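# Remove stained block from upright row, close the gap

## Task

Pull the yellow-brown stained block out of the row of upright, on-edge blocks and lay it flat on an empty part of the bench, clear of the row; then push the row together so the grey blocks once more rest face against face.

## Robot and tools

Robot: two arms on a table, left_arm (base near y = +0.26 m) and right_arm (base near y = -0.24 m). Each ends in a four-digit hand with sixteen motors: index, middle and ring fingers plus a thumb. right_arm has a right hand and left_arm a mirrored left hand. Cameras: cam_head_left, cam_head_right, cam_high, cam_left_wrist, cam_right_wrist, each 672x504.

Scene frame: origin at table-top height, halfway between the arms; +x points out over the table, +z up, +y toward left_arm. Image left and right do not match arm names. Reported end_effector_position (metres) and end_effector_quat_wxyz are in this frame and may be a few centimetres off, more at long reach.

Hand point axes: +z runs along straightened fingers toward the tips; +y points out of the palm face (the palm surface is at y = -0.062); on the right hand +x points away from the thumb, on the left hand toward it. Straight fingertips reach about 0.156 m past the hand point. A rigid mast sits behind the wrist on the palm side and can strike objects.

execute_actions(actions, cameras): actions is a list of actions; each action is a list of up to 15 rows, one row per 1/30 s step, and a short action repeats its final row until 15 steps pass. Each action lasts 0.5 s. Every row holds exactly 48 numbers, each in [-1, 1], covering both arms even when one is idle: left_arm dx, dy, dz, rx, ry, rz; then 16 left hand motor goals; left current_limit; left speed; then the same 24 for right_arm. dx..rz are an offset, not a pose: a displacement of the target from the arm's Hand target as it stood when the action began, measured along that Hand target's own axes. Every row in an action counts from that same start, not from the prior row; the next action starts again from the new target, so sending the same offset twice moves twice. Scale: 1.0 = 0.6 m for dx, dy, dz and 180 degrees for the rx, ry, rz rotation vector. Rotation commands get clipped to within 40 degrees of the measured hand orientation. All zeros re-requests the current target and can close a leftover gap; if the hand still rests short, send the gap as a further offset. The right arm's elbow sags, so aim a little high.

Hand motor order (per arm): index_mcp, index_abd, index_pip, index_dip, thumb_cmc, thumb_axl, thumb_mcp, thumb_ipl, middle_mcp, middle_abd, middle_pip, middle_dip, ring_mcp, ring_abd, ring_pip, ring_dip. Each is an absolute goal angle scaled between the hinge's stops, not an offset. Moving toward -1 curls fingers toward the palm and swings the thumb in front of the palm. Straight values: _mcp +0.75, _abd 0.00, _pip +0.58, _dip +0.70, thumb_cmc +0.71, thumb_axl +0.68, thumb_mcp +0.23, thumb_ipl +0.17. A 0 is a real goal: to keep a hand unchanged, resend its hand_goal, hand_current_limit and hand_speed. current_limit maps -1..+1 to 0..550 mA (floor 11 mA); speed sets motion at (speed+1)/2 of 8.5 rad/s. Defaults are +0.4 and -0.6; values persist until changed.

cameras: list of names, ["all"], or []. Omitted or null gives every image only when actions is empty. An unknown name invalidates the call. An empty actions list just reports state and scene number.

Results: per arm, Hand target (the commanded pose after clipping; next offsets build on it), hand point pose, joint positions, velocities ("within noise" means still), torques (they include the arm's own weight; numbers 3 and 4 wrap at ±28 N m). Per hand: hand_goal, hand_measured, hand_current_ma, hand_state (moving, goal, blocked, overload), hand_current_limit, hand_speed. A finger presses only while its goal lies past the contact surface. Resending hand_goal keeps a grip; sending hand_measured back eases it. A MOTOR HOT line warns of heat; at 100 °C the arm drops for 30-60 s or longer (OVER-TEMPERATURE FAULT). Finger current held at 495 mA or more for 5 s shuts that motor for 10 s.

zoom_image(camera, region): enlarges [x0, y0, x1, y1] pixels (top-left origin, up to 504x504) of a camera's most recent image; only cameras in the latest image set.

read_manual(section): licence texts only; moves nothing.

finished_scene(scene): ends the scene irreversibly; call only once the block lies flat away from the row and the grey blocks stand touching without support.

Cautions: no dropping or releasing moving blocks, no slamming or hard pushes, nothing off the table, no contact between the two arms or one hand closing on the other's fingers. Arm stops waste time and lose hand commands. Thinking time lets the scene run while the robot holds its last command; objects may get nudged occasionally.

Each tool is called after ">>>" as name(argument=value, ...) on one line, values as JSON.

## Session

Scene 1 is done. Now scene 2.

>>> execute_actions(actions=[])

Scene clock: 0.00 s.
left_arm: end_effector_position=(+0.2326, +0.4068, +0.2725) hand_goal=(+0.754, +0.000, +0.576, +0.696, +0.714, +0.678, +0.226, +0.168, +0.754, +0.000, +0.576, +0.696, +0.754, +0.000, +0.576, +0.696) hand_measured=(+0.754, +0.000, +0.576, +0.696, +0.714, +0.678, +0.226, +0.168, +0.754, +0.000, +0.576, +0.696, +0.754, +0.000, +0.576, +0.696) hand_current_ma=(+0, +0, +0, +0, +0, +0, +0, +0, +0, +0, +0, +0, +0, +0, +0, +0) hand_state=(overload, goal, goal, goal, goal, goal, goal, goal, goal, goal, goal, goal, goal, goal, goal, goal) hand_current_limit=0.40 hand_speed=-0.60 end_effector_quat_wxyz=(+0.051, +0.310, +0.783, +0.537) | right_arm: end_effector_position=(+0.5976, -0.1436, +0.2068) hand_goal=(+0.754, +0.000, +0.576, +0.696, +0.714, +0.678, +0.226, +0.168, +0.754, +0.000, +0.576, +0.696, +0.754, +0.000, +0.576, +0.696) hand_measured=(+0.754, +0.000, +0.576, +0.696, +0.714, +0.678, +0.226, +0.168, +0.754, +0.000, +0.576, +0.696, +0.754, +0.000, +0.576, +0.696) hand_current_ma=(+0, +0, +0, +0, +0, +0, +0, +0, +0, +0, +0, +0, +0, +0, +0, +0) hand_state=(goal, goal, goal, goal, goal, goal, goal, goal, goal, goal, goal, goal, goal, goal, goal, goal) hand_current_limit=0.40 hand_speed=-0.60 end_effector_quat_wxyz=(-0.075, -0.189, +0.971, +0.125)
Joint positions: left_arm=[-0.149 0.659 0.334 -0.67 -1.051 -0.648] | right_arm=[-0.017 1.991 1.801 -1.588 -0.207 -2.021]
Joint velocities: within noise
Joint torques (N m): no reading
Heat: left arm: hottest elbow 37 °C; right arm: hottest elbow 42 °C.
Hand target: left_arm +0.2373, +0.4060, +0.2856; +0.064, +0.302, +0.783, +0.540 | right_arm +0.6030, -0.1439, +0.2062; -0.072, -0.189, +0.971, +0.124

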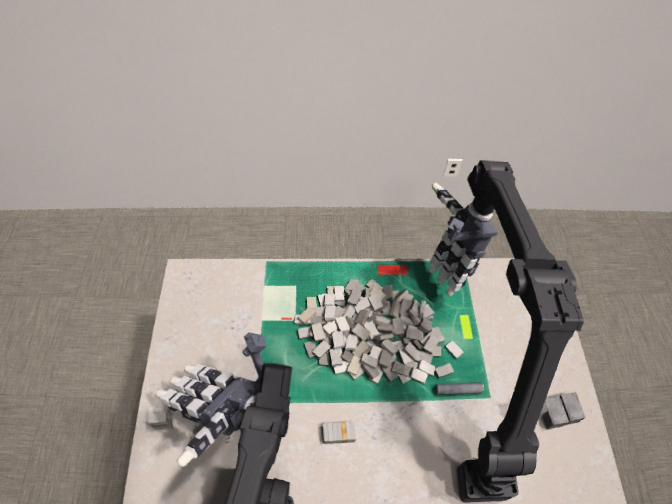

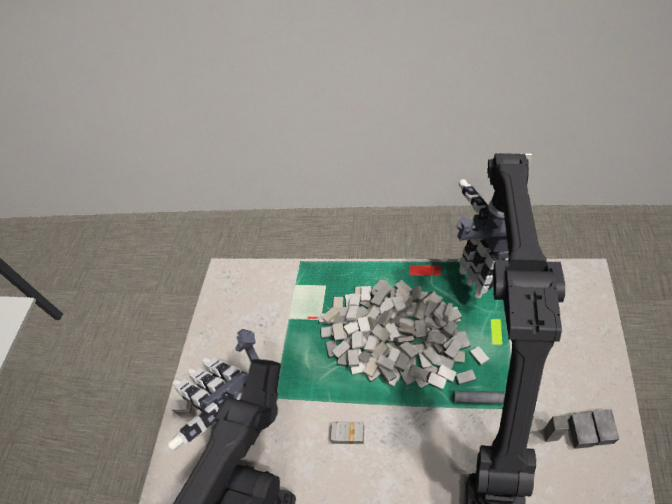

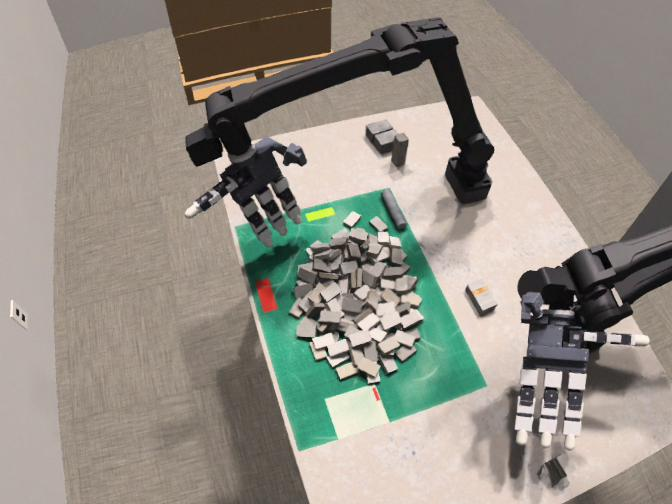

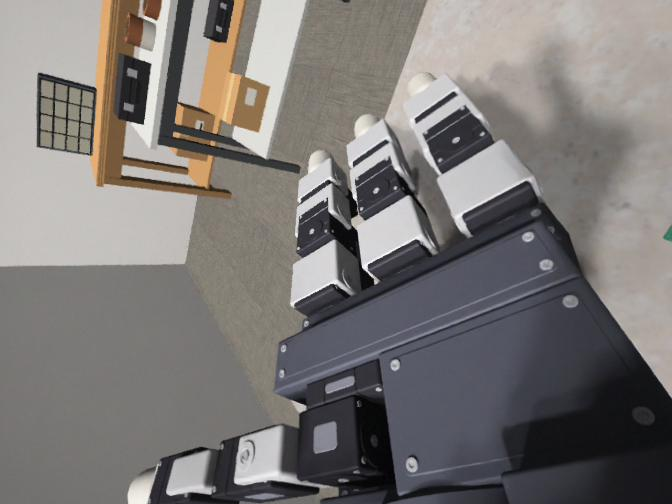

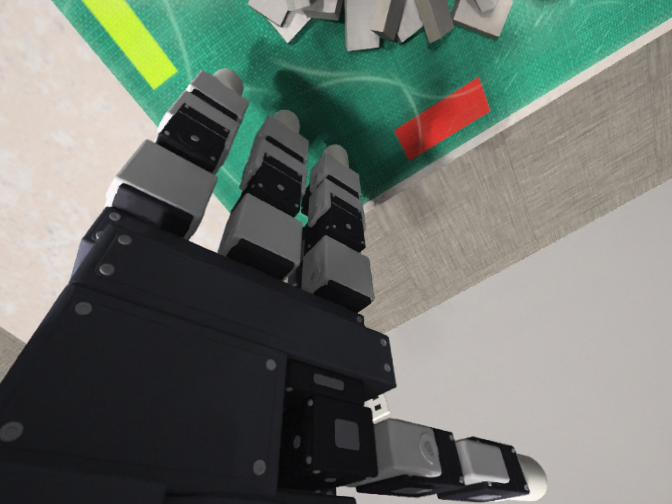

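>>> zoom_image(camera="cam_head_left", region=[300, 405, 380, 460])

>>> zoom_image(camera="cam_head_right", region=[305, 405, 385, 460])

>>> zoom_image(camera="cam_high", region=[450, 270, 520, 325])

Scaled by 6.300 from the camera's 672x504 image, which has a finer 960x720 frame.

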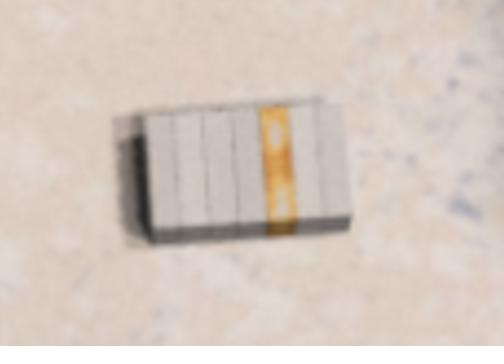

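Scaled by 6.300 from the camera's 672x504 image, which has a finer 960x720 frame.

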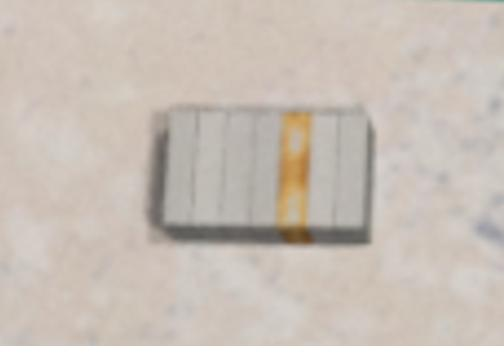

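Scaled by 7.200 from the camera's 672x504 image, which has a finer 960x720 frame.

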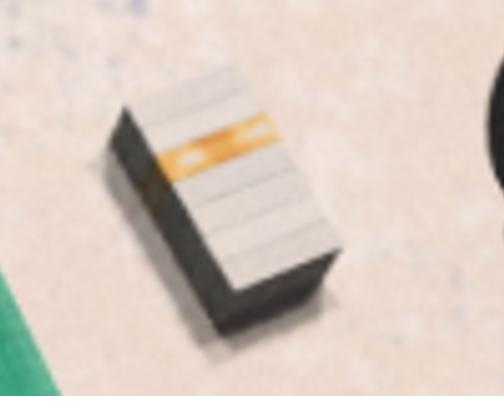

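>>> execute_actions(actions=[[[0,0,0,0.0627,-0.0182,0.0056,0.754,0,0.576,0.696,0.714,0.678,0.226,0.168,0.754,0,0.576,0.696,0.754,0,0.576,0.696,0.4,-0.6,0.0577,0.0802,-0.076,-0.00476,-0.0158,0.0264,-0.48,0,-0.5,0,0.714,0.678,0.226,0.168,0.754,0.18,0.576,0.696,0.754,-0.18,0.576,0.696,0.2,-0.8]],[[0,0,0,0.0627,-0.0182,0.0056,0.754,0,0.576,0.696,0.714,0.678,0.226,0.168,0.754,0,0.576,0.696,0.754,0,0.576,0.696,0.4,-0.6,0.0652,0.0733,0.0207,-0.00476,-0.0158,0.0264,-0.48,0,-0.5,0,0.714,0.678,0.226,0.168,0.754,0.18,0.576,0.696,0.754,-0.18,0.576,0.696,0.2,-0.8]],[[0,0,0,0.0627,-0.0182,0.0056,0.754,0,0.576,0.696,0.714,0.678,0.226,0.168,0.754,0,0.576,0.696,0.754,0,0.576,0.696,0.4,-0.6,0.0652,0.0733,0.0207,-0.00476,-0.0158,0.0264,-0.48,0,-0.5,0,0.714,0.678,0.226,0.168,0.754,0.18,0.576,0.696,0.754,-0.18,0.576,0.696,0.2,-0.8]],[[0,0,0,0.0627,-0.0182,0.0056,0.754,0,0.576,0.696,0.714,0.678,0.226,0.168,0.754,0,0.576,0.696,0.754,0,0.576,0.696,0.4,-0.6,0.0778,0.0615,0.0165,-0.00476,-0.0158,0.0264,-0.48,0,-0.5,0,0.714,0.678,0.226,0.168,0.754,0.18,0.576,0.696,0.754,-0.18,0.576,0.696,0.2,-0.8]]], cameras=["cam_high"])

Scene clock: 198.33 s.
left_arm: end_effector_position=(+0.2292, +0.4055, +0.2668) hand_goal=(+0.754, +0.000, +0.576, +0.696, +0.714, +0.678, +0.226, +0.168, +0.754, +0.000, +0.576, +0.696, +0.754, +0.000, +0.576, +0.696) hand_measured=(+0.994, +0.000, +0.576, +0.696, +0.720, +0.678, +0.222, +0.168, +0.758, +0.000, +0.576, +0.696, +0.758, +0.000, +0.576, +0.696) hand_current_ma=(+0, -1, -2, +0, +15, -2, -12, -1, +10, -1, +1, +0, +11, -2, +1, +0) hand_state=(overload, goal, goal, goal, goal, goal, goal, goal, goal, goal, goal, goal, goal, goal, goal, goal) hand_current_limit=0.40 hand_speed=-0.60 end_effector_quat_wxyz=(-0.001, +0.385, +0.909, +0.158) | right_arm: end_effector_position=(+0.4034, -0.0207, +0.2732) hand_goal=(-0.480, +0.000, -0.500, +0.000, +0.714, +0.678, +0.226, +0.168, +0.754, +0.180, +0.576, +0.696, +0.754, -0.180, +0.576, +0.696) hand_measured=(-0.464, +0.002, -0.498, +0.002, +0.716, +0.678, +0.222, +0.168, +0.756, +0.180, +0.576, +0.696, +0.758, -0.178, +0.578, +0.696) hand_current_ma=(+10, +0, +0, +0, +0, +0, -1, +0, +0, +0, +0, +0, +1, +0, +0, +0) hand_state=(goal, goal, goal, goal, goal, goal, goal, goal, goal, goal, goal, goal, goal, goal, goal, goal) hand_current_limit=0.20 hand_speed=-0.80 end_effector_quat_wxyz=(-0.007, -0.020, +0.987, +0.158)
Joint positions: left_arm=[0.137 0.758 0.77 -1.423 -0.275 -0.631] | right_arm=[0.263 1.274 1.076 -1.316 -0.312 -1.366]
Joint torques (N m): left_arm=[2.14 -0.09 11.62 0.5 -0.43 0.04] | right_arm=[-1.03 -10.11 9.55 0.43 -0.31 0.1]
Heat: left arm: hottest elbow 49 °C; right arm: hottest elbow 47 °C.
Hand target: left_arm +0.2372, +0.4059, +0.2855; +0.012, +0.388, +0.907, +0.164 | right_arm +0.4135, -0.0227, +0.2737; -0.001, -0.011, +0.988, +0.157
Off the commanded pose: left_arm 0.020 m, 2 deg | right_arm 0.010 m, 1 deg.
Images, in order (width x height): cam_high 672x504.

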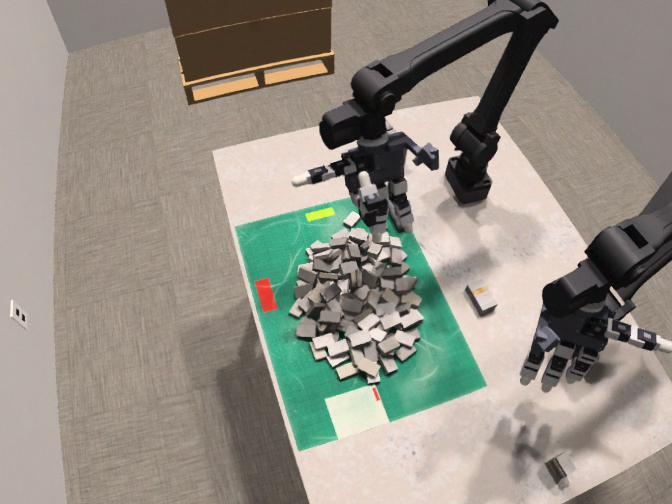

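>>> execute_actions(actions=[[[0,0,0,0.0627,-0.0182,0.0056,0.754,0,0.576,0.696,0.714,0.678,0.226,0.168,0.754,0,0.576,0.696,0.754,0,0.576,0.696,0.4,-0.6,0.1,0.085,0.024,0,0,0,-0.48,0,-0.5,0,0.714,0.678,0.226,0.168,0.754,0.18,0.576,0.696,0.754,-0.18,0.576,0.696,0.2,-0.8]],[[-0.0323,0.0508,-0.0266,0,0,0,0.754,0,0.576,0.696,0.714,0.678,0.226,0.168,0.754,0,0.576,0.696,0.754,0,0.576,0.696,0.4,-0.6,0.1,0.08,0.024,0,0,0,-0.48,0,-0.5,0,0.714,0.678,0.226,0.168,0.754,0.18,0.576,0.696,0.754,-0.18,0.576,0.696,0.2,-0.8]],[[-0.0323,0.0508,-0.0266,0,0,0,0.754,0,0.576,0.696,0.714,0.678,0.226,0.168,0.754,0,0.576,0.696,0.754,0,0.576,0.696,0.4,-0.6,0.1,0.08,0.024,0,0,0,-0.48,0,-0.5,0,0.714,0.678,0.226,0.168,0.754,0.18,0.576,0.696,0.754,-0.18,0.576,0.696,0.2,-0.8]],[[-0.0323,0.0508,-0.0266,0,0,0,0.754,0,0.576,0.696,0.714,0.678,0.226,0.168,0.754,0,0.576,0.696,0.754,0,0.576,0.696,0.4,-0.6,0,0,0,0,0,0,-0.48,0,-0.5,0,0.714,0.678,0.226,0.168,0.754,0.18,0.576,0.696,0.754,-0.18,0.576,0.696,0.2,-0.8]]], cameras=["all"])

>>> zoom_image(camera="cam_right_wrist", region=[180, 20, 340, 140])

>>> zoom_image(camera="cam_left_wrist", region=[500, 100, 672, 230])

Scene clock: 217.60 s.
left_arm: end_effector_position=(+0.3351, +0.4196, +0.3233) hand_goal=(+0.754, +0.000, +0.576, +0.696, +0.714, +0.678, +0.226, +0.168, +0.754, +0.000, +0.576, +0.696, +0.754, +0.000, +0.576, +0.696) hand_measured=(+0.876, +0.000, +0.574, +0.696, +0.716, +0.678, +0.222, +0.168, +0.754, +0.000, +0.576, +0.696, +0.754, +0.000, +0.576, +0.696) hand_current_ma=(+0, -1, -3, +0, +5, -2, -15, -1, +0, -1, +0, +0, +0, -1, +0, +0) hand_state=(overload, goal, goal, goal, goal, goal, goal, goal, goal, goal, goal, goal, goal, goal, goal, goal) hand_current_limit=0.40 hand_speed=-0.60 end_effector_quat_wxyz=(-0.015, +0.403, +0.914, +0.054) | right_arm: end_effector_position=(+0.2251, +0.1254, +0.2741) hand_goal=(-0.480, +0.000, -0.500, +0.000, +0.714, +0.678, +0.226, +0.168, +0.754, +0.180, +0.576, +0.696, +0.754, -0.180, +0.576, +0.696) hand_measured=(-0.470, +0.002, -0.498, +0.002, +0.716, +0.678, +0.222, +0.168, +0.756, +0.180, +0.576, +0.696, +0.756, -0.178, +0.578, +0.696) hand_current_ma=(+5, +0, +0, +0, +0, +0, -1, +0, +0, +0, +0, +0, +0, +0, +0, +0) hand_state=(goal, goal, goal, goal, goal, goal, goal, goal, goal, goal, goal, goal, goal, goal, goal, goal) hand_current_limit=0.20 hand_speed=-0.80 end_effector_quat_wxyz=(-0.007, -0.018, +0.988, +0.150)
Joint positions: left_arm=[0.228 1.149 1.211 -1.594 -0.105 -0.531] | right_arm=[0.975 1.04 0.901 -1.195 -0.19 -0.638]
Joint torques (N m): left_arm=[1.73 -6.18 10.96 0.38 -0.28 -0.18] | right_arm=[-0.91 -8.18 9.28 0.87 -0.14 0.09]
Heat: left arm: hottest elbow 50 °C; right arm: hottest elbow 48 °C.
Hand target: left_arm +0.3415, +0.4194, +0.3403; -0.002, +0.399, +0.915, +0.063 | right_arm +0.2301, +0.1264, +0.2779; -0.001, -0.011, +0.988, +0.157
Off the commanded pose: left_arm 0.018 m, 2 deg | right_arm 0.006 m, 1 deg.

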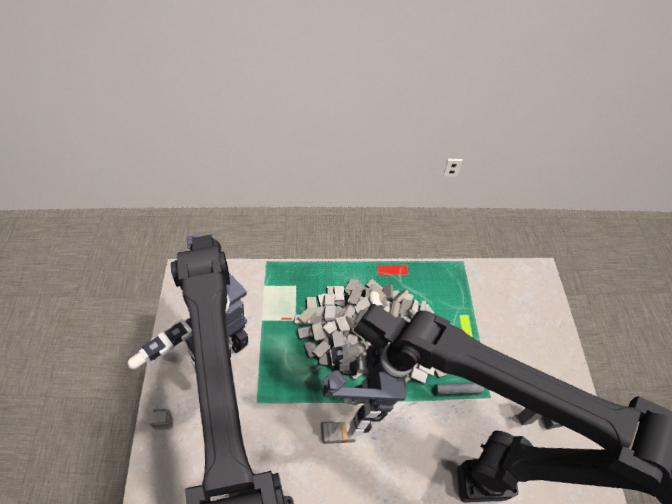

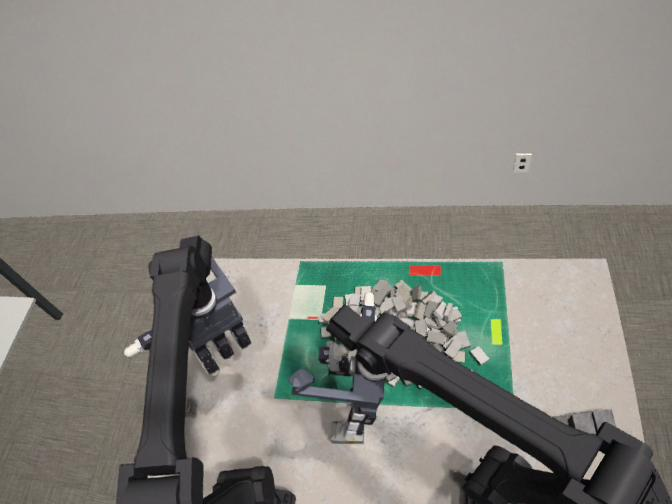

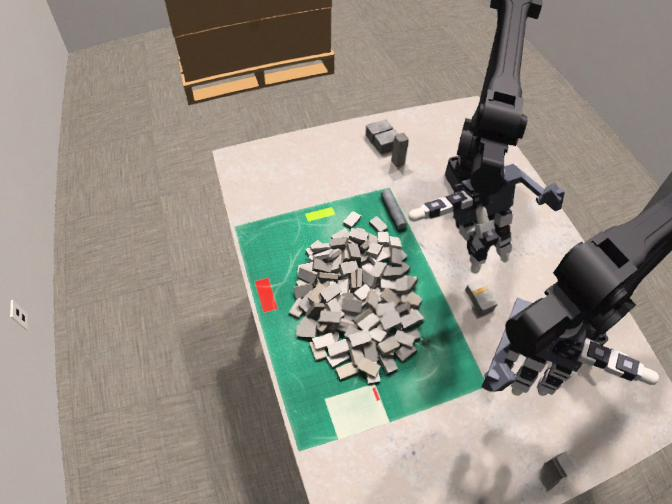

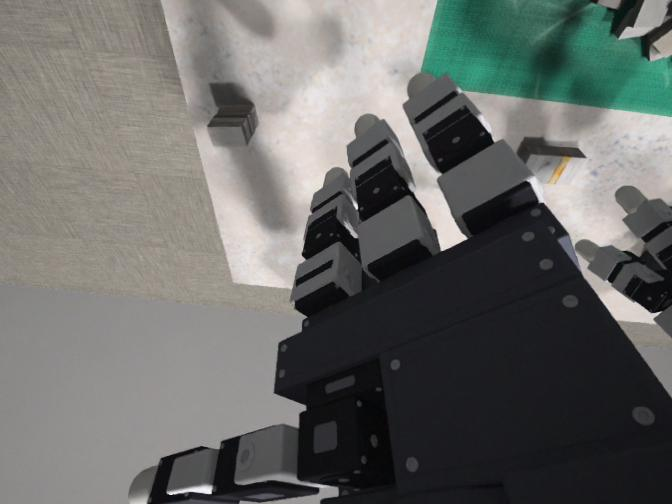

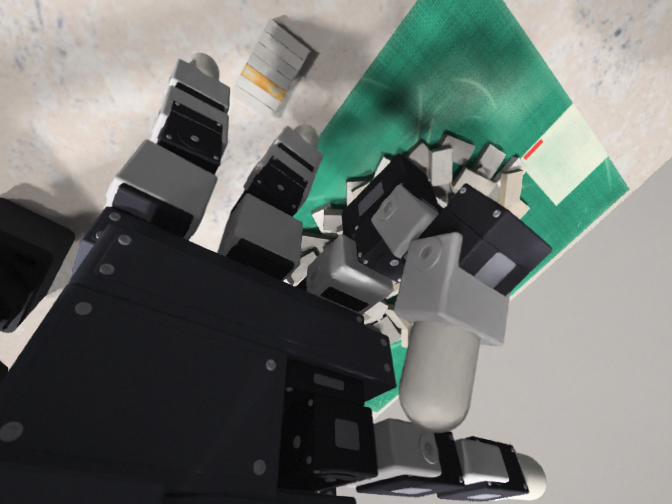

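Scaled by 3.150 from the camera's 672x504 image, which has a finer 960x720 frame.

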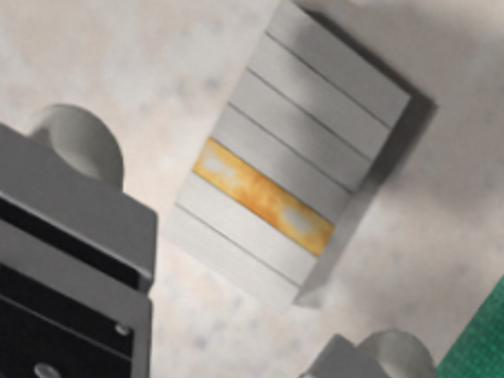

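Scaled by 2.930 from the camera's 672x504 image, which has a finer 960x720 frame.

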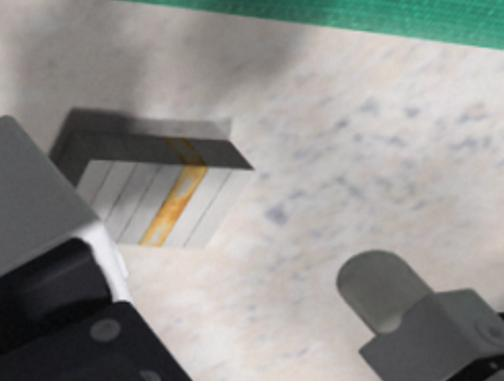

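>>> execute_actions(actions=[[[0,0,0,0,0,0,0.754,0,0.576,0.696,0.714,0.678,0.226,0.168,0.754,0,0.576,0.696,0.754,0,0.576,0.696,0.4,-0.6,0.0088,0.0188,0.0062,0,0.00858,-0.02642,-0.48,0,-0.5,0,0.714,0.678,0.226,0.168,0.754,0.18,0.576,0.696,0.754,-0.18,0.576,0.696,0.2,-0.8]],[[0,0,0,0,0,0,0.754,0,0.576,0.696,0.714,0.678,0.226,0.168,0.754,0,0.576,0.696,0.754,0,0.576,0.696,0.4,-0.6,0,-0.0201,0.0618,0,0,0,-0.48,0,-0.5,0,0.714,0.678,0.226,0.168,0.754,0.18,0.576,0.696,0.754,-0.18,0.576,0.696,0.2,-0.8]],[[0,0,0,0,0,0,0.754,0,0.576,0.696,0.714,0.678,0.226,0.168,0.754,0,0.576,0.696,0.754,0,0.576,0.696,0.4,-0.6,0,-0.0201,0.0618,0,0,0,-0.48,0,-0.5,0,0.714,0.678,0.226,0.168,0.754,0.18,0.576,0.696,0.754,-0.18,0.576,0.696,0.2,-0.8]]], cameras=["cam_right_wrist", "cam_left_wrist", "cam_head_left"])

>>> zoom_image(camera="cam_right_wrist", region=[190, 20, 350, 140])

>>> zoom_image(camera="cam_left_wrist", region=[500, 100, 672, 230])

Scene clock: 261.20 s.
left_arm: end_effector_position=(+0.3351, +0.4196, +0.3233) hand_goal=(+0.754, +0.000, +0.576, +0.696, +0.714, +0.678, +0.226, +0.168, +0.754, +0.000, +0.576, +0.696, +0.754, +0.000, +0.576, +0.696) hand_measured=(+0.876, +0.000, +0.574, +0.696, +0.716, +0.678, +0.222, +0.168, +0.754, +0.000, +0.576, +0.696, +0.754, +0.000, +0.576, +0.696) hand_current_ma=(+0, -1, -3, +0, +5, -2, -15, -1, +0, -1, +0, +0, +0, -1, +0, +0) hand_state=(overload, goal, goal, goal, goal, goal, goal, goal, goal, goal, goal, goal, goal, goal, goal, goal) hand_current_limit=0.40 hand_speed=-0.60 end_effector_quat_wxyz=(-0.015, +0.403, +0.914, +0.054) | right_arm: end_effector_position=(+0.2217, +0.1336, +0.1971) hand_goal=(-0.480, +0.000, -0.500, +0.000, +0.714, +0.678, +0.226, +0.168, +0.754, +0.180, +0.576, +0.696, +0.754, -0.180, +0.576, +0.696) hand_measured=(-0.470, +0.002, -0.498, +0.002, +0.716, +0.678, +0.222, +0.168, +0.756, +0.180, +0.576, +0.696, +0.756, -0.178, +0.578, +0.696) hand_current_ma=(+5, +0, +0, +0, +0, +0, -1, +0, +0, +0, +0, +0, +0, +0, +0, +0) hand_state=(goal, goal, goal, goal, goal, goal, goal, goal, goal, goal, goal, goal, goal, goal, goal, goal) hand_current_limit=0.20 hand_speed=-0.80 end_effector_quat_wxyz=(-0.012, -0.050, +0.987, +0.151)
Joint positions: left_arm=[0.228 1.149 1.211 -1.594 -0.105 -0.531] | right_arm=[0.975 1.13 0.753 -0.969 -0.206 -0.702]
Joint torques (N m): left_arm=[1.73 -5.71 10.97 0.35 -0.29 -0.19] | right_arm=[-0.67 -7.71 9.2 0.85 -0.32 -0.11]
Heat: left arm: hottest elbow 47 °C; right arm: hottest elbow 49 °C.
Hand target: left_arm +0.3415, +0.4194, +0.3403; -0.002, +0.399, +0.915, +0.063 | right_arm +0.2248, +0.1383, +0.1999; -0.007, -0.054, +0.986, +0.157
Off the commanded pose: left_arm 0.018 m, 2 deg | right_arm 0.006 m, 1 deg.
Images, in order (width x height): cam_head_left 672x504, cam_left_wrist 672x504, cam_right_wrist 672x504.

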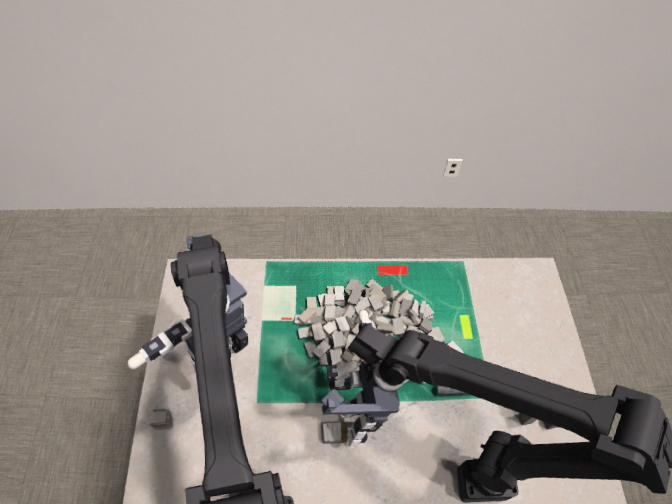

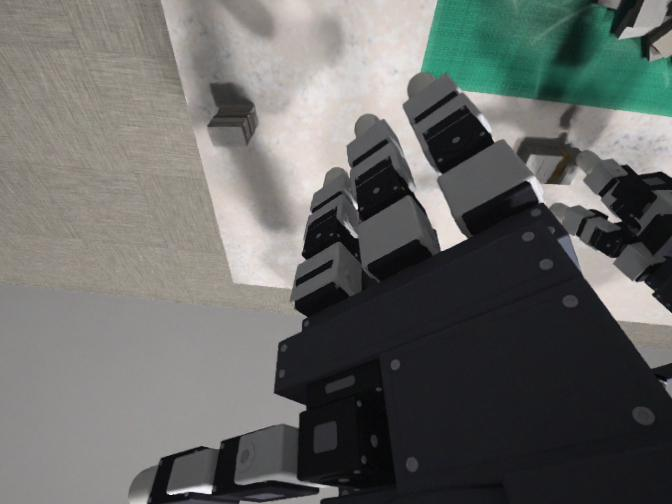

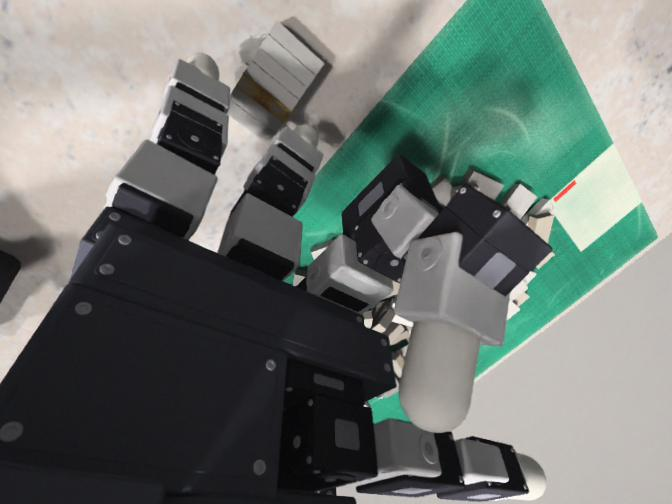

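Scaled by 3.150 from the camera's 672x504 image, which has a finer 960x720 frame.

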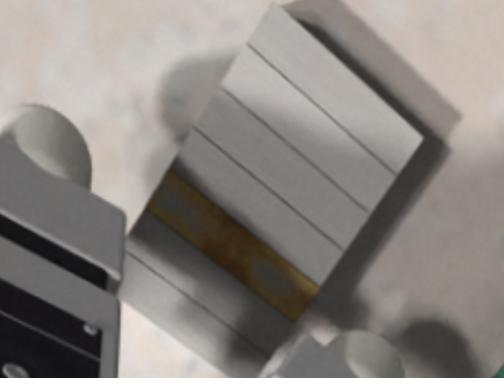

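Scaled by 2.930 from the camera's 672x504 image, which has a finer 960x720 frame.

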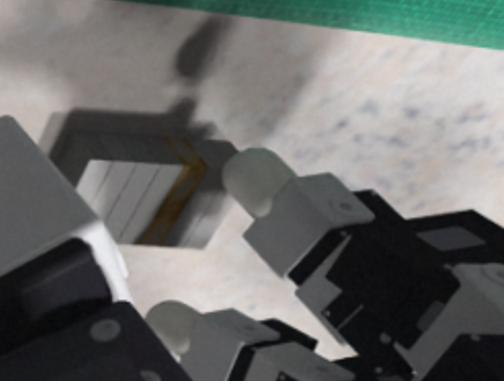

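>>> execute_actions(actions=[[[0,0,0,0,0,0,0.754,0,0.576,0.696,0.714,0.678,0.226,0.168,0.754,0,0.576,0.696,0.754,0,0.576,0.696,0.4,-0.6,-0.006,-0.0075,0.0413,0,0,0,-0.48,0,-0.5,0,0.714,0.678,0.226,0.168,0.754,0.18,0.576,0.696,0.754,-0.18,0.576,0.696,0.2,-0.8]]], cameras=["cam_right_wrist"])

>>> zoom_image(camera="cam_right_wrist", region=[200, 30, 340, 135])

Scene clock: 281.73 s.
left_arm: end_effector_position=(+0.3351, +0.4196, +0.3233) hand_goal=(+0.754, +0.000, +0.576, +0.696, +0.714, +0.678, +0.226, +0.168, +0.754, +0.000, +0.576, +0.696, +0.754, +0.000, +0.576, +0.696) hand_measured=(+0.876, +0.000, +0.574, +0.696, +0.716, +0.678, +0.222, +0.168, +0.754, +0.000, +0.576, +0.696, +0.754, +0.000, +0.576, +0.696) hand_current_ma=(+0, -1, -3, +0, +5, -2, -15, -1, +0, -1, +0, +0, +0, -1, +0, +0) hand_state=(overload, goal, goal, goal, goal, goal, goal, goal, goal, goal, goal, goal, goal, goal, goal, goal) hand_current_limit=0.40 hand_speed=-0.60 end_effector_quat_wxyz=(-0.015, +0.403, +0.914, +0.054) | right_arm: end_effector_position=(+0.2259, +0.1398, +0.1770) hand_goal=(-0.480, +0.000, -0.500, +0.000, +0.714, +0.678, +0.226, +0.168, +0.754, +0.180, +0.576, +0.696, +0.754, -0.180, +0.576, +0.696) hand_measured=(-0.470, +0.002, -0.498, +0.002, +0.716, +0.678, +0.222, +0.168, +0.756, +0.180, +0.576, +0.696, +0.756, -0.178, +0.578, +0.696) hand_current_ma=(+5, +0, +0, +0, +0, +0, -1, +0, +0, +0, +0, +0, +1, +0, +0, +0) hand_state=(goal, goal, goal, goal, goal, goal, goal, goal, goal, goal, goal, goal, goal, goal, goal, goal) hand_current_limit=0.20 hand_speed=-0.80 end_effector_quat_wxyz=(-0.009, -0.051, +0.987, +0.155)
Joint positions: left_arm=[0.228 1.149 1.211 -1.594 -0.105 -0.531] | right_arm=[0.975 1.174 0.724 -0.886 -0.207 -0.703]
Joint torques (N m): left_arm=[1.67 -5.77 11 0.36 -0.29 -0.19] | right_arm=[-0.85 -7.94 8.34 0.87 -0.32 -0.11]
Heat: left arm: hottest elbow 46 °C; right arm: hottest elbow 47 °C.
Hand target: left_arm +0.3415, +0.4194, +0.3403; -0.002, +0.399, +0.915, +0.063 | right_arm +0.2280, +0.1421, +0.1749; -0.008, -0.054, +0.986, +0.157
Off the commanded pose: left_arm 0.018 m, 2 deg | right_arm 0.004 m, 0 deg.
Images, in order (width x height): cam_right_wrist 672x504.

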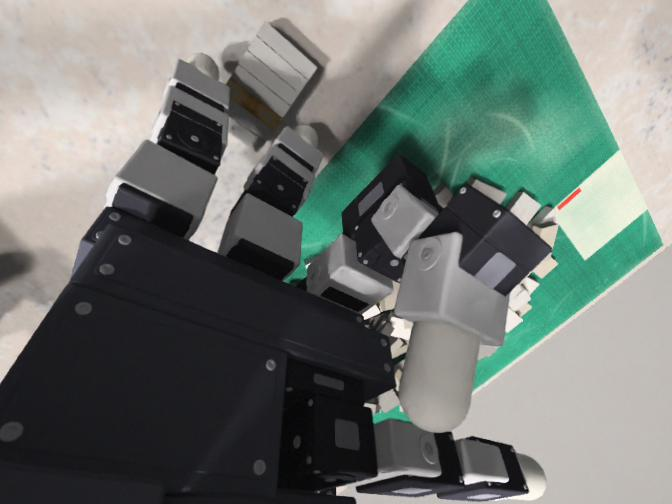

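Scaled by 3.600 from the camera's 672x504 image, which has a finer 960x720 frame.

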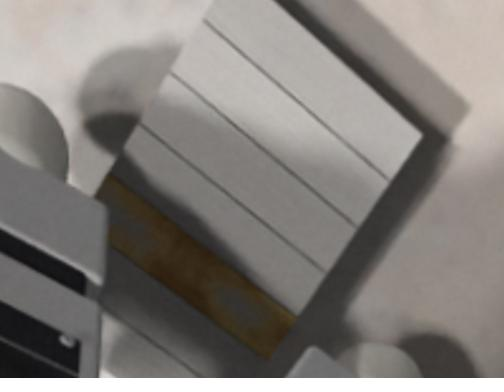

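>>> execute_actions(actions=[[[0,0,0,0,0,0,0.754,0,0.576,0.696,0.714,0.678,0.226,0.168,0.754,0,0.576,0.696,0.754,0,0.576,0.696,0.4,-0.6,0,-0.0133,0.0314,0,0,0,-0.48,0,-0.5,0,0.714,0.678,0.226,0.168,0.754,0.18,0.576,0.696,0.754,-0.18,0.576,0.696,0.2,-0.8]]], cameras=["cam_right_wrist", "cam_head_left", "cam_left_wrist"])

>>> zoom_image(camera="cam_right_wrist", region=[200, 30, 340, 135])

>>> zoom_image(camera="cam_left_wrist", region=[510, 110, 640, 210])

Scene clock: 302.50 s.
left_arm: end_effector_position=(+0.3351, +0.4196, +0.3233) hand_goal=(+0.754, +0.000, +0.576, +0.696, +0.714, +0.678, +0.226, +0.168, +0.754, +0.000, +0.576, +0.696, +0.754, +0.000, +0.576, +0.696) hand_measured=(+0.876, +0.000, +0.574, +0.696, +0.716, +0.678, +0.222, +0.168, +0.754, +0.000, +0.576, +0.696, +0.754, +0.000, +0.576, +0.696) hand_current_ma=(+0, -1, -3, +0, +5, -2, -15, -1, +0, -1, +0, +0, +0, -1, +0, +0) hand_state=(overload, goal, goal, goal, goal, goal, goal, goal, goal, goal, goal, goal, goal, goal, goal, goal) hand_current_limit=0.40 hand_speed=-0.60 end_effector_quat_wxyz=(-0.015, +0.403, +0.914, +0.054) | right_arm: end_effector_position=(+0.2247, +0.1387, +0.1571) hand_goal=(-0.480, +0.000, -0.500, +0.000, +0.714, +0.678, +0.226, +0.168, +0.754, +0.180, +0.576, +0.696, +0.754, -0.180, +0.576, +0.696) hand_measured=(-0.470, +0.002, -0.498, +0.002, +0.716, +0.678, +0.222, +0.168, +0.756, +0.180, +0.576, +0.696, +0.758, -0.178, +0.578, +0.696) hand_current_ma=(+5, +0, +0, +0, +0, +0, -1, +0, +0, +0, +0, +0, +1, +0, +0, +0) hand_state=(goal, goal, goal, goal, goal, goal, goal, goal, goal, goal, goal, goal, goal, goal, goal, goal) hand_current_limit=0.20 hand_speed=-0.80 end_effector_quat_wxyz=(-0.009, -0.053, +0.986, +0.155)
Joint positions: left_arm=[0.228 1.149 1.211 -1.594 -0.105 -0.531] | right_arm=[0.975 1.201 0.685 -0.819 -0.207 -0.706]
Joint torques (N m): left_arm=[1.61 -5.77 10.99 0.35 -0.28 -0.2] | right_arm=[-1.08 -7.71 8.08 0.9 -0.33 -0.12]
Heat: left arm: hottest elbow 46 °C; right arm: hottest elbow 46 °C.
Hand target: left_arm +0.3415, +0.4194, +0.3403; -0.002, +0.399, +0.915, +0.063 | right_arm +0.2282, +0.1404, +0.1546; -0.007, -0.054, +0.986, +0.157
Off the commanded pose: left_arm 0.018 m, 2 deg | right_arm 0.005 m, 0 deg.
Images, in order (width x height): cam_head_left 672x504, cam_left_wrist 672x504, cam_right_wrist 672x504.

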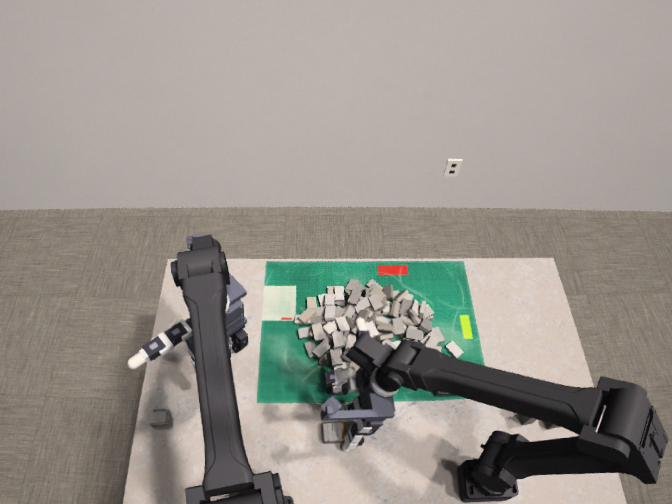

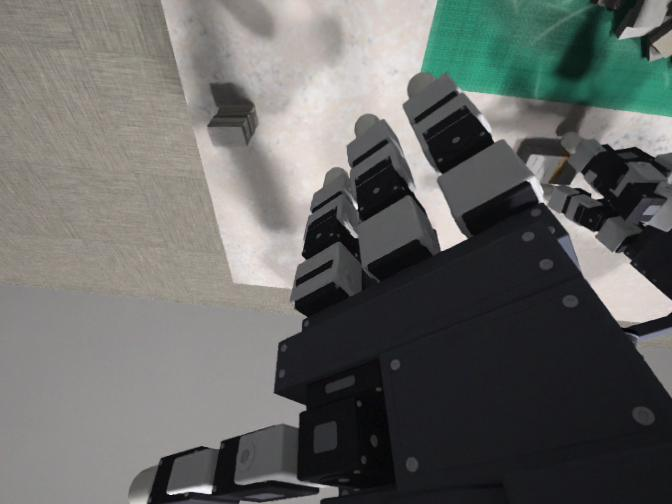

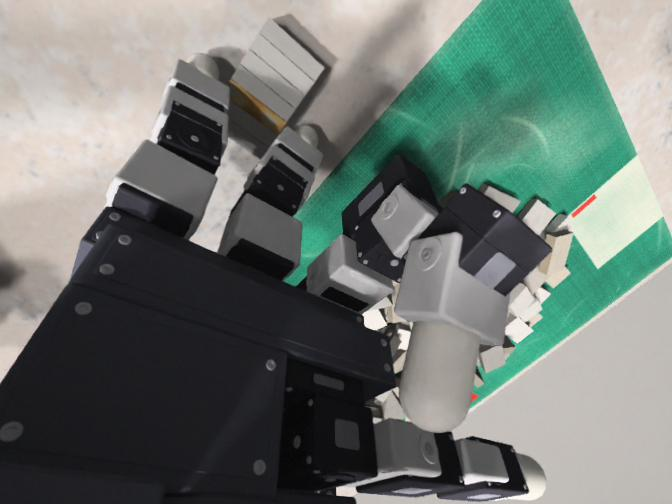

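Scaled by 3.600 from the camera's 672x504 image, which has a finer 960x720 frame.

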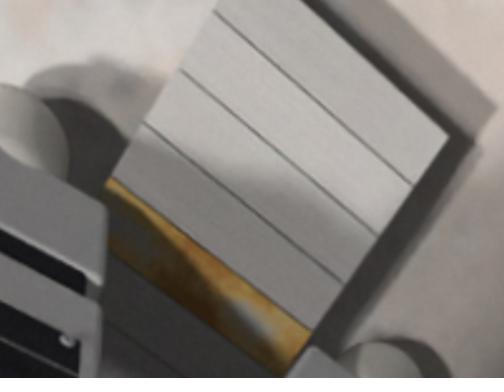

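Scaled by 3.877 from the camera's 672x504 image, which has a finer 960x720 frame.

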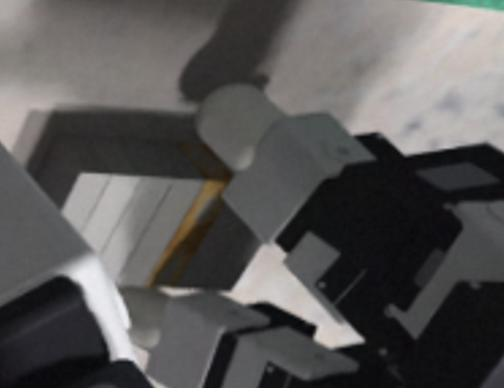

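>>> execute_actions(actions=[[[0,0,0,0,0,0,0.754,0,0.576,0.696,0.714,0.678,0.226,0.168,0.754,0,0.576,0.696,0.754,0,0.576,0.696,0.4,-0.6,0,0,0,0,0,0,-0.48,0,-0.5,0,0.714,0.678,0.226,0.168,0.754,0.1,0.576,0.696,0.754,-0.09,0.576,0.696,-0.2,-0.95]],[[0,0,0,0,0,0,0.754,0,0.576,0.696,0.714,0.678,0.226,0.168,0.754,0,0.576,0.696,0.754,0,0.576,0.696,0.4,-0.6,0,0,0,0,0,0,-0.48,0,-0.5,0,0.714,0.678,0.226,0.168,0.754,0.06,0.576,0.696,0.754,-0.04,0.576,0.696,-0.2,-0.98]],[[0,0,0,0,0,0,0.754,0,0.576,0.696,0.714,0.678,0.226,0.168,0.754,0,0.576,0.696,0.754,0,0.576,0.696,0.4,-0.6,0,0,0,0,0,0,-0.48,0,-0.5,0,0.714,0.678,0.226,0.168,0.754,0.05,0.576,0.696,0.754,-0.03,0.576,0.696,-0.2,-0.98]]], cameras=["cam_right_wrist", "cam_left_wrist"])

>>> zoom_image(camera="cam_right_wrist", region=[200, 30, 340, 135])

>>> zoom_image(camera="cam_left_wrist", region=[510, 110, 640, 210])

Scene clock: 327.10 s.
left_arm: end_effector_position=(+0.3351, +0.4196, +0.3233) hand_goal=(+0.754, +0.000, +0.576, +0.696, +0.714, +0.678, +0.226, +0.168, +0.754, +0.000, +0.576, +0.696, +0.754, +0.000, +0.576, +0.696) hand_measured=(+0.876, +0.000, +0.574, +0.696, +0.716, +0.678, +0.222, +0.168, +0.754, +0.000, +0.576, +0.696, +0.754, +0.000, +0.576, +0.696) hand_current_ma=(+0, -1, -3, +0, +5, -2, -15, -1, +0, -1, +0, +0, +0, -1, +0, +0) hand_state=(overload, goal, goal, goal, goal, goal, goal, goal, goal, goal, goal, goal, goal, goal, goal, goal) hand_current_limit=0.40 hand_speed=-0.60 end_effector_quat_wxyz=(-0.015, +0.403, +0.914, +0.054) | right_arm: end_effector_position=(+0.2244, +0.1388, +0.1572) hand_goal=(-0.480, +0.000, -0.500, +0.000, +0.714, +0.678, +0.226, +0.168, +0.754, +0.050, +0.576, +0.696, +0.754, -0.030, +0.576, +0.696) hand_measured=(-0.470, +0.002, -0.498, +0.002, +0.716, +0.678, +0.222, +0.168, +0.756, +0.102, +0.576, +0.696, +0.758, -0.116, +0.578, +0.696) hand_current_ma=(+5, +0, +0, +0, +0, +0, -1, +0, +0, +52, +0, +0, +1, -128, +0, +0) hand_state=(goal, goal, goal, goal, goal, goal, goal, goal, goal, blocked, goal, goal, goal, blocked, goal, goal) hand_current_limit=-0.20 hand_speed=-0.98 end_effector_quat_wxyz=(-0.009, -0.053, +0.986, +0.156)
Joint positions: left_arm=[0.228 1.149 1.211 -1.594 -0.105 -0.531] | right_arm=[0.975 1.201 0.685 -0.819 -0.208 -0.708]
Joint torques (N m): left_arm=[1.61 -5.71 10.97 0.39 -0.29 -0.2] | right_arm=[-1.03 -7.71 8.09 0.91 -0.29 -0.11]
Heat: left arm: hottest elbow 46 °C; right arm: hottest elbow 46 °C.
Hand target: left_arm +0.3415, +0.4194, +0.3403; -0.002, +0.399, +0.915, +0.063 | right_arm +0.2283, +0.1404, +0.1546; -0.007, -0.054, +0.986, +0.157
Off the commanded pose: left_arm 0.018 m, 2 deg | right_arm 0.005 m, 0 deg.
Images, in order (width x height): cam_left_wrist 672x504, cam_right_wrist 672x504.

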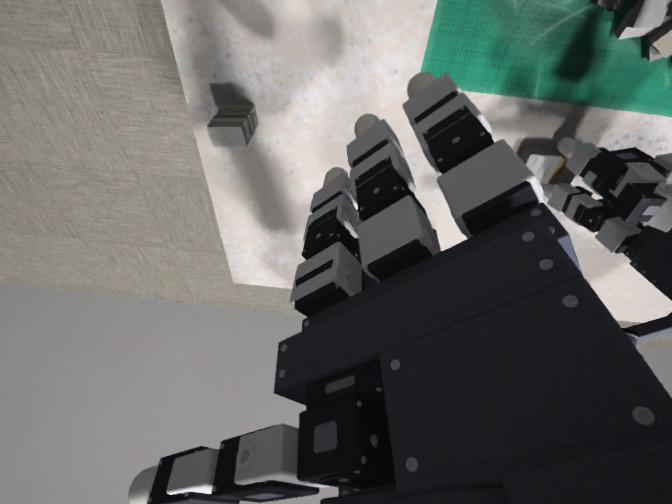

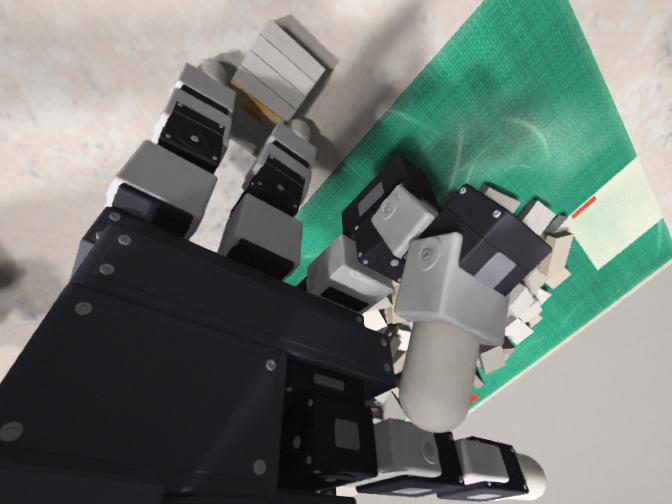

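Scaled by 3.600 from the camera's 672x504 image, which has a finer 960x720 frame.

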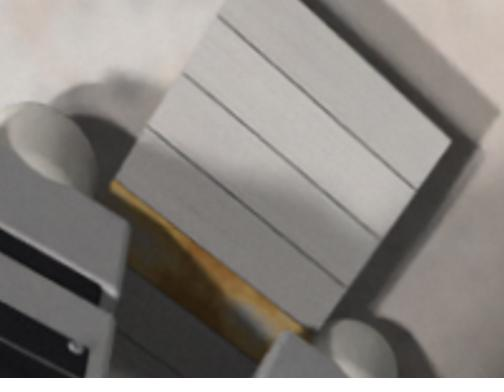

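Scaled by 3.877 from the camera's 672x504 image, which has a finer 960x720 frame.

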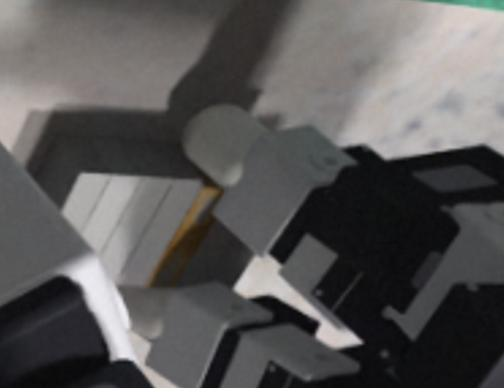

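>>> execute_actions(actions=[[[0,0,0,0,0,0,0.754,0,0.576,0.696,0.714,0.678,0.226,0.168,0.754,0,0.576,0.696,0.754,0,0.576,0.696,0.4,-0.6,-0.0041,0.0089,-0.0123,-0.0034,-0.0028,-0.0009,-0.48,0,-0.5,0,0.714,0.678,0.226,0.168,0.754,0.01,0.576,0.696,0.754,-0.03,0.576,0.696,-0.2,-0.97]],[[0,0,0,0,0,0,0.754,0,0.576,0.696,0.714,0.678,0.226,0.168,0.754,0,0.576,0.696,0.754,0,0.576,0.696,0.4,-0.6,-0.0041,0.0089,-0.0123,-0.0034,-0.0028,-0.0009,-0.48,0,-0.5,0,0.714,0.678,0.226,0.168,0.754,0.01,0.576,0.696,0.754,-0.03,0.576,0.696,-0.2,-0.97]]], cameras=["cam_right_wrist"])

>>> zoom_image(camera="cam_right_wrist", region=[200, 30, 340, 135])

Scene clock: 366.40 s.
left_arm: end_effector_position=(+0.3351, +0.4196, +0.3233) hand_goal=(+0.754, +0.000, +0.576, +0.696, +0.714, +0.678, +0.226, +0.168, +0.754, +0.000, +0.576, +0.696, +0.754, +0.000, +0.576, +0.696) hand_measured=(+0.876, +0.000, +0.574, +0.696, +0.716, +0.678, +0.222, +0.168, +0.754, +0.000, +0.576, +0.696, +0.754, +0.000, +0.576, +0.696) hand_current_ma=(+0, -1, -3, +0, +5, -2, -15, -1, +0, -1, +0, +0, +0, -1, +0, +0) hand_state=(overload, goal, goal, goal, goal, goal, goal, goal, goal, goal, goal, goal, goal, goal, goal, goal) hand_current_limit=0.40 hand_speed=-0.60 end_effector_quat_wxyz=(-0.015, +0.403, +0.914, +0.054) | right_arm: end_effector_position=(+0.2244, +0.1388, +0.1572) hand_goal=(-0.480, +0.000, -0.500, +0.000, +0.714, +0.678, +0.226, +0.168, +0.754, +0.010, +0.576, +0.696, +0.754, -0.030, +0.576, +0.696) hand_measured=(-0.470, +0.002, -0.498, +0.002, +0.716, +0.678, +0.222, +0.168, +0.756, +0.096, +0.576, +0.696, +0.758, -0.116, +0.578, +0.696) hand_current_ma=(+5, +0, +0, +0, +0, +0, -1, +0, +0, +127, +0, +0, +1, -128, +0, +0) hand_state=(goal, goal, goal, goal, goal, goal, goal, goal, goal, blocked, goal, goal, goal, blocked, goal, goal) hand_current_limit=-0.20 hand_speed=-0.97 end_effector_quat_wxyz=(-0.009, -0.053, +0.986, +0.156)
Joint positions: left_arm=[0.228 1.149 1.211 -1.594 -0.105 -0.531] | right_arm=[0.975 1.201 0.685 -0.819 -0.208 -0.708]
Joint torques (N m): left_arm=[1.67 -5.83 10.97 0.36 -0.28 -0.19] | right_arm=[-1.03 -9.58 10.09 0.35 -0.32 -0.11]
Heat: left arm: hottest elbow 47 °C; right arm: hottest elbow 45 °C.
Hand target: left_arm +0.3415, +0.4194, +0.3403; -0.002, +0.399, +0.915, +0.063 | right_arm +0.2324, +0.1464, +0.1720; +0.001, -0.056, +0.984, +0.168
Off the commanded pose: left_arm 0.018 m, 2 deg | right_arm 0.018 m, 2 deg.
Images, in order (width x height): cam_right_wrist 672x504.

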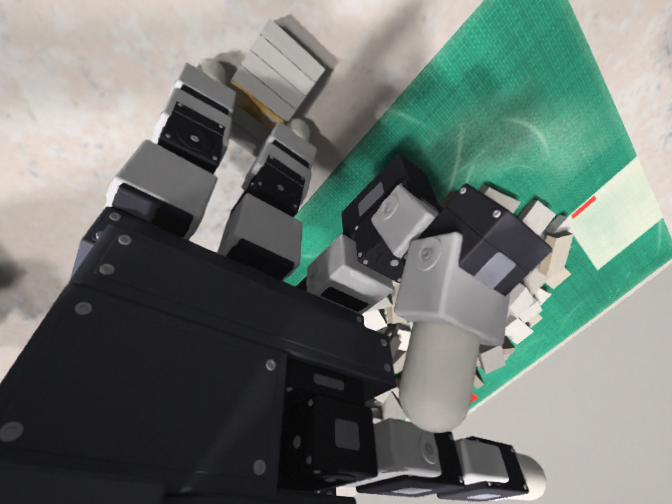

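Scaled by 3.600 from the camera's 672x504 image, which has a finer 960x720 frame.

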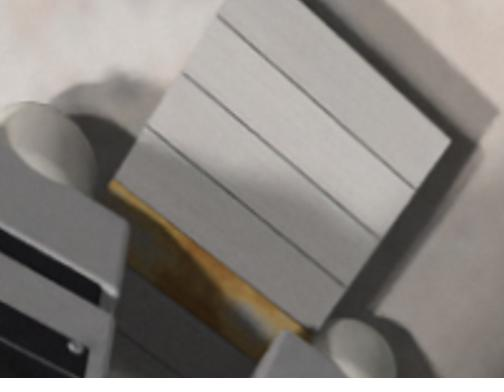

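>>> execute_actions(actions=[[[0,0,0,0,0,0,0.754,0,0.576,0.696,0.714,0.678,0.226,0.168,0.754,0,0.576,0.696,0.754,0,0.576,0.696,0.4,-0.6,-0.0041,0.0089,-0.0123,-0.0034,-0.0028,-0.0009,-0.48,0,-0.5,0,0.714,0.678,0.226,0.168,0.754,0.01,0.576,0.696,0.754,-0.03,0.576,0.696,-0.2,-0.97]]], cameras=["cam_right_wrist"])

>>> zoom_image(camera="cam_right_wrist", region=[200, 30, 340, 135])

Scene clock: 377.63 s.
left_arm: end_effector_position=(+0.3351, +0.4196, +0.3233) hand_goal=(+0.754, +0.000, +0.576, +0.696, +0.714, +0.678, +0.226, +0.168, +0.754, +0.000, +0.576, +0.696, +0.754, +0.000, +0.576, +0.696) hand_measured=(+0.876, +0.000, +0.574, +0.696, +0.716, +0.678, +0.222, +0.168, +0.754, +0.000, +0.576, +0.696, +0.754, +0.000, +0.576, +0.696) hand_current_ma=(+0, -1, -3, +0, +5, -2, -15, -1, +0, -1, +0, +0, +0, -1, +0, +0) hand_state=(overload, goal, goal, goal, goal, goal, goal, goal, goal, goal, goal, goal, goal, goal, goal, goal) hand_current_limit=0.40 hand_speed=-0.60 end_effector_quat_wxyz=(-0.015, +0.403, +0.914, +0.054) | right_arm: end_effector_position=(+0.2244, +0.1389, +0.1575) hand_goal=(-0.480, +0.000, -0.500, +0.000, +0.714, +0.678, +0.226, +0.168, +0.754, +0.010, +0.576, +0.696, +0.754, -0.030, +0.576, +0.696) hand_measured=(-0.470, +0.002, -0.498, +0.002, +0.716, +0.678, +0.222, +0.168, +0.756, +0.096, +0.576, +0.696, +0.758, -0.116, +0.578, +0.696) hand_current_ma=(+5, +0, +0, +0, +0, +0, -1, +0, +0, +126, +0, +0, +1, -128, +0, +0) hand_state=(goal, goal, goal, goal, goal, goal, goal, goal, goal, blocked, goal, goal, goal, blocked, goal, goal) hand_current_limit=-0.20 hand_speed=-0.97 end_effector_quat_wxyz=(-0.009, -0.053, +0.986, +0.156)
Joint positions: left_arm=[0.228 1.149 1.211 -1.594 -0.105 -0.531] | right_arm=[0.975 1.2 0.685 -0.819 -0.208 -0.708]
Joint torques (N m): left_arm=[1.67 -5.71 11.02 0.38 -0.29 -0.19] | right_arm=[-1.14 -10.23 11.06 0.06 -0.32 -0.09]
Heat: left arm: hottest elbow 47 °C; right arm: hottest elbow 46 °C.
Hand target: left_arm +0.3415, +0.4194, +0.3403; -0.002, +0.399, +0.915, +0.063 | right_arm +0.2344, +0.1492, +0.1807; +0.005, -0.056, +0.983, +0.173
Off the commanded pose: left_arm 0.018 m, 2 deg | right_arm 0.027 m, 3 deg.
Images, in order (width x height): cam_right_wrist 672x504.

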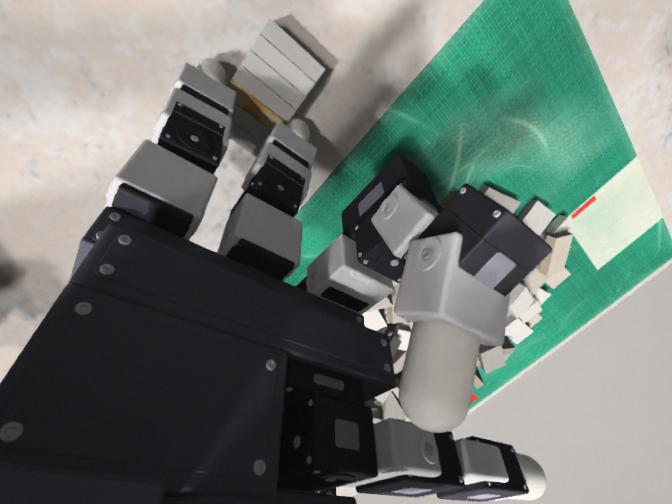

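Scaled by 3.600 from the camera's 672x504 image, which has a finer 960x720 frame.

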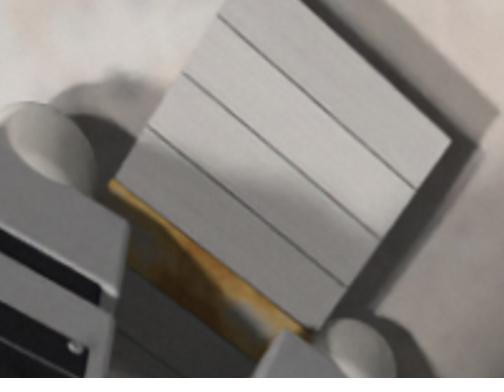

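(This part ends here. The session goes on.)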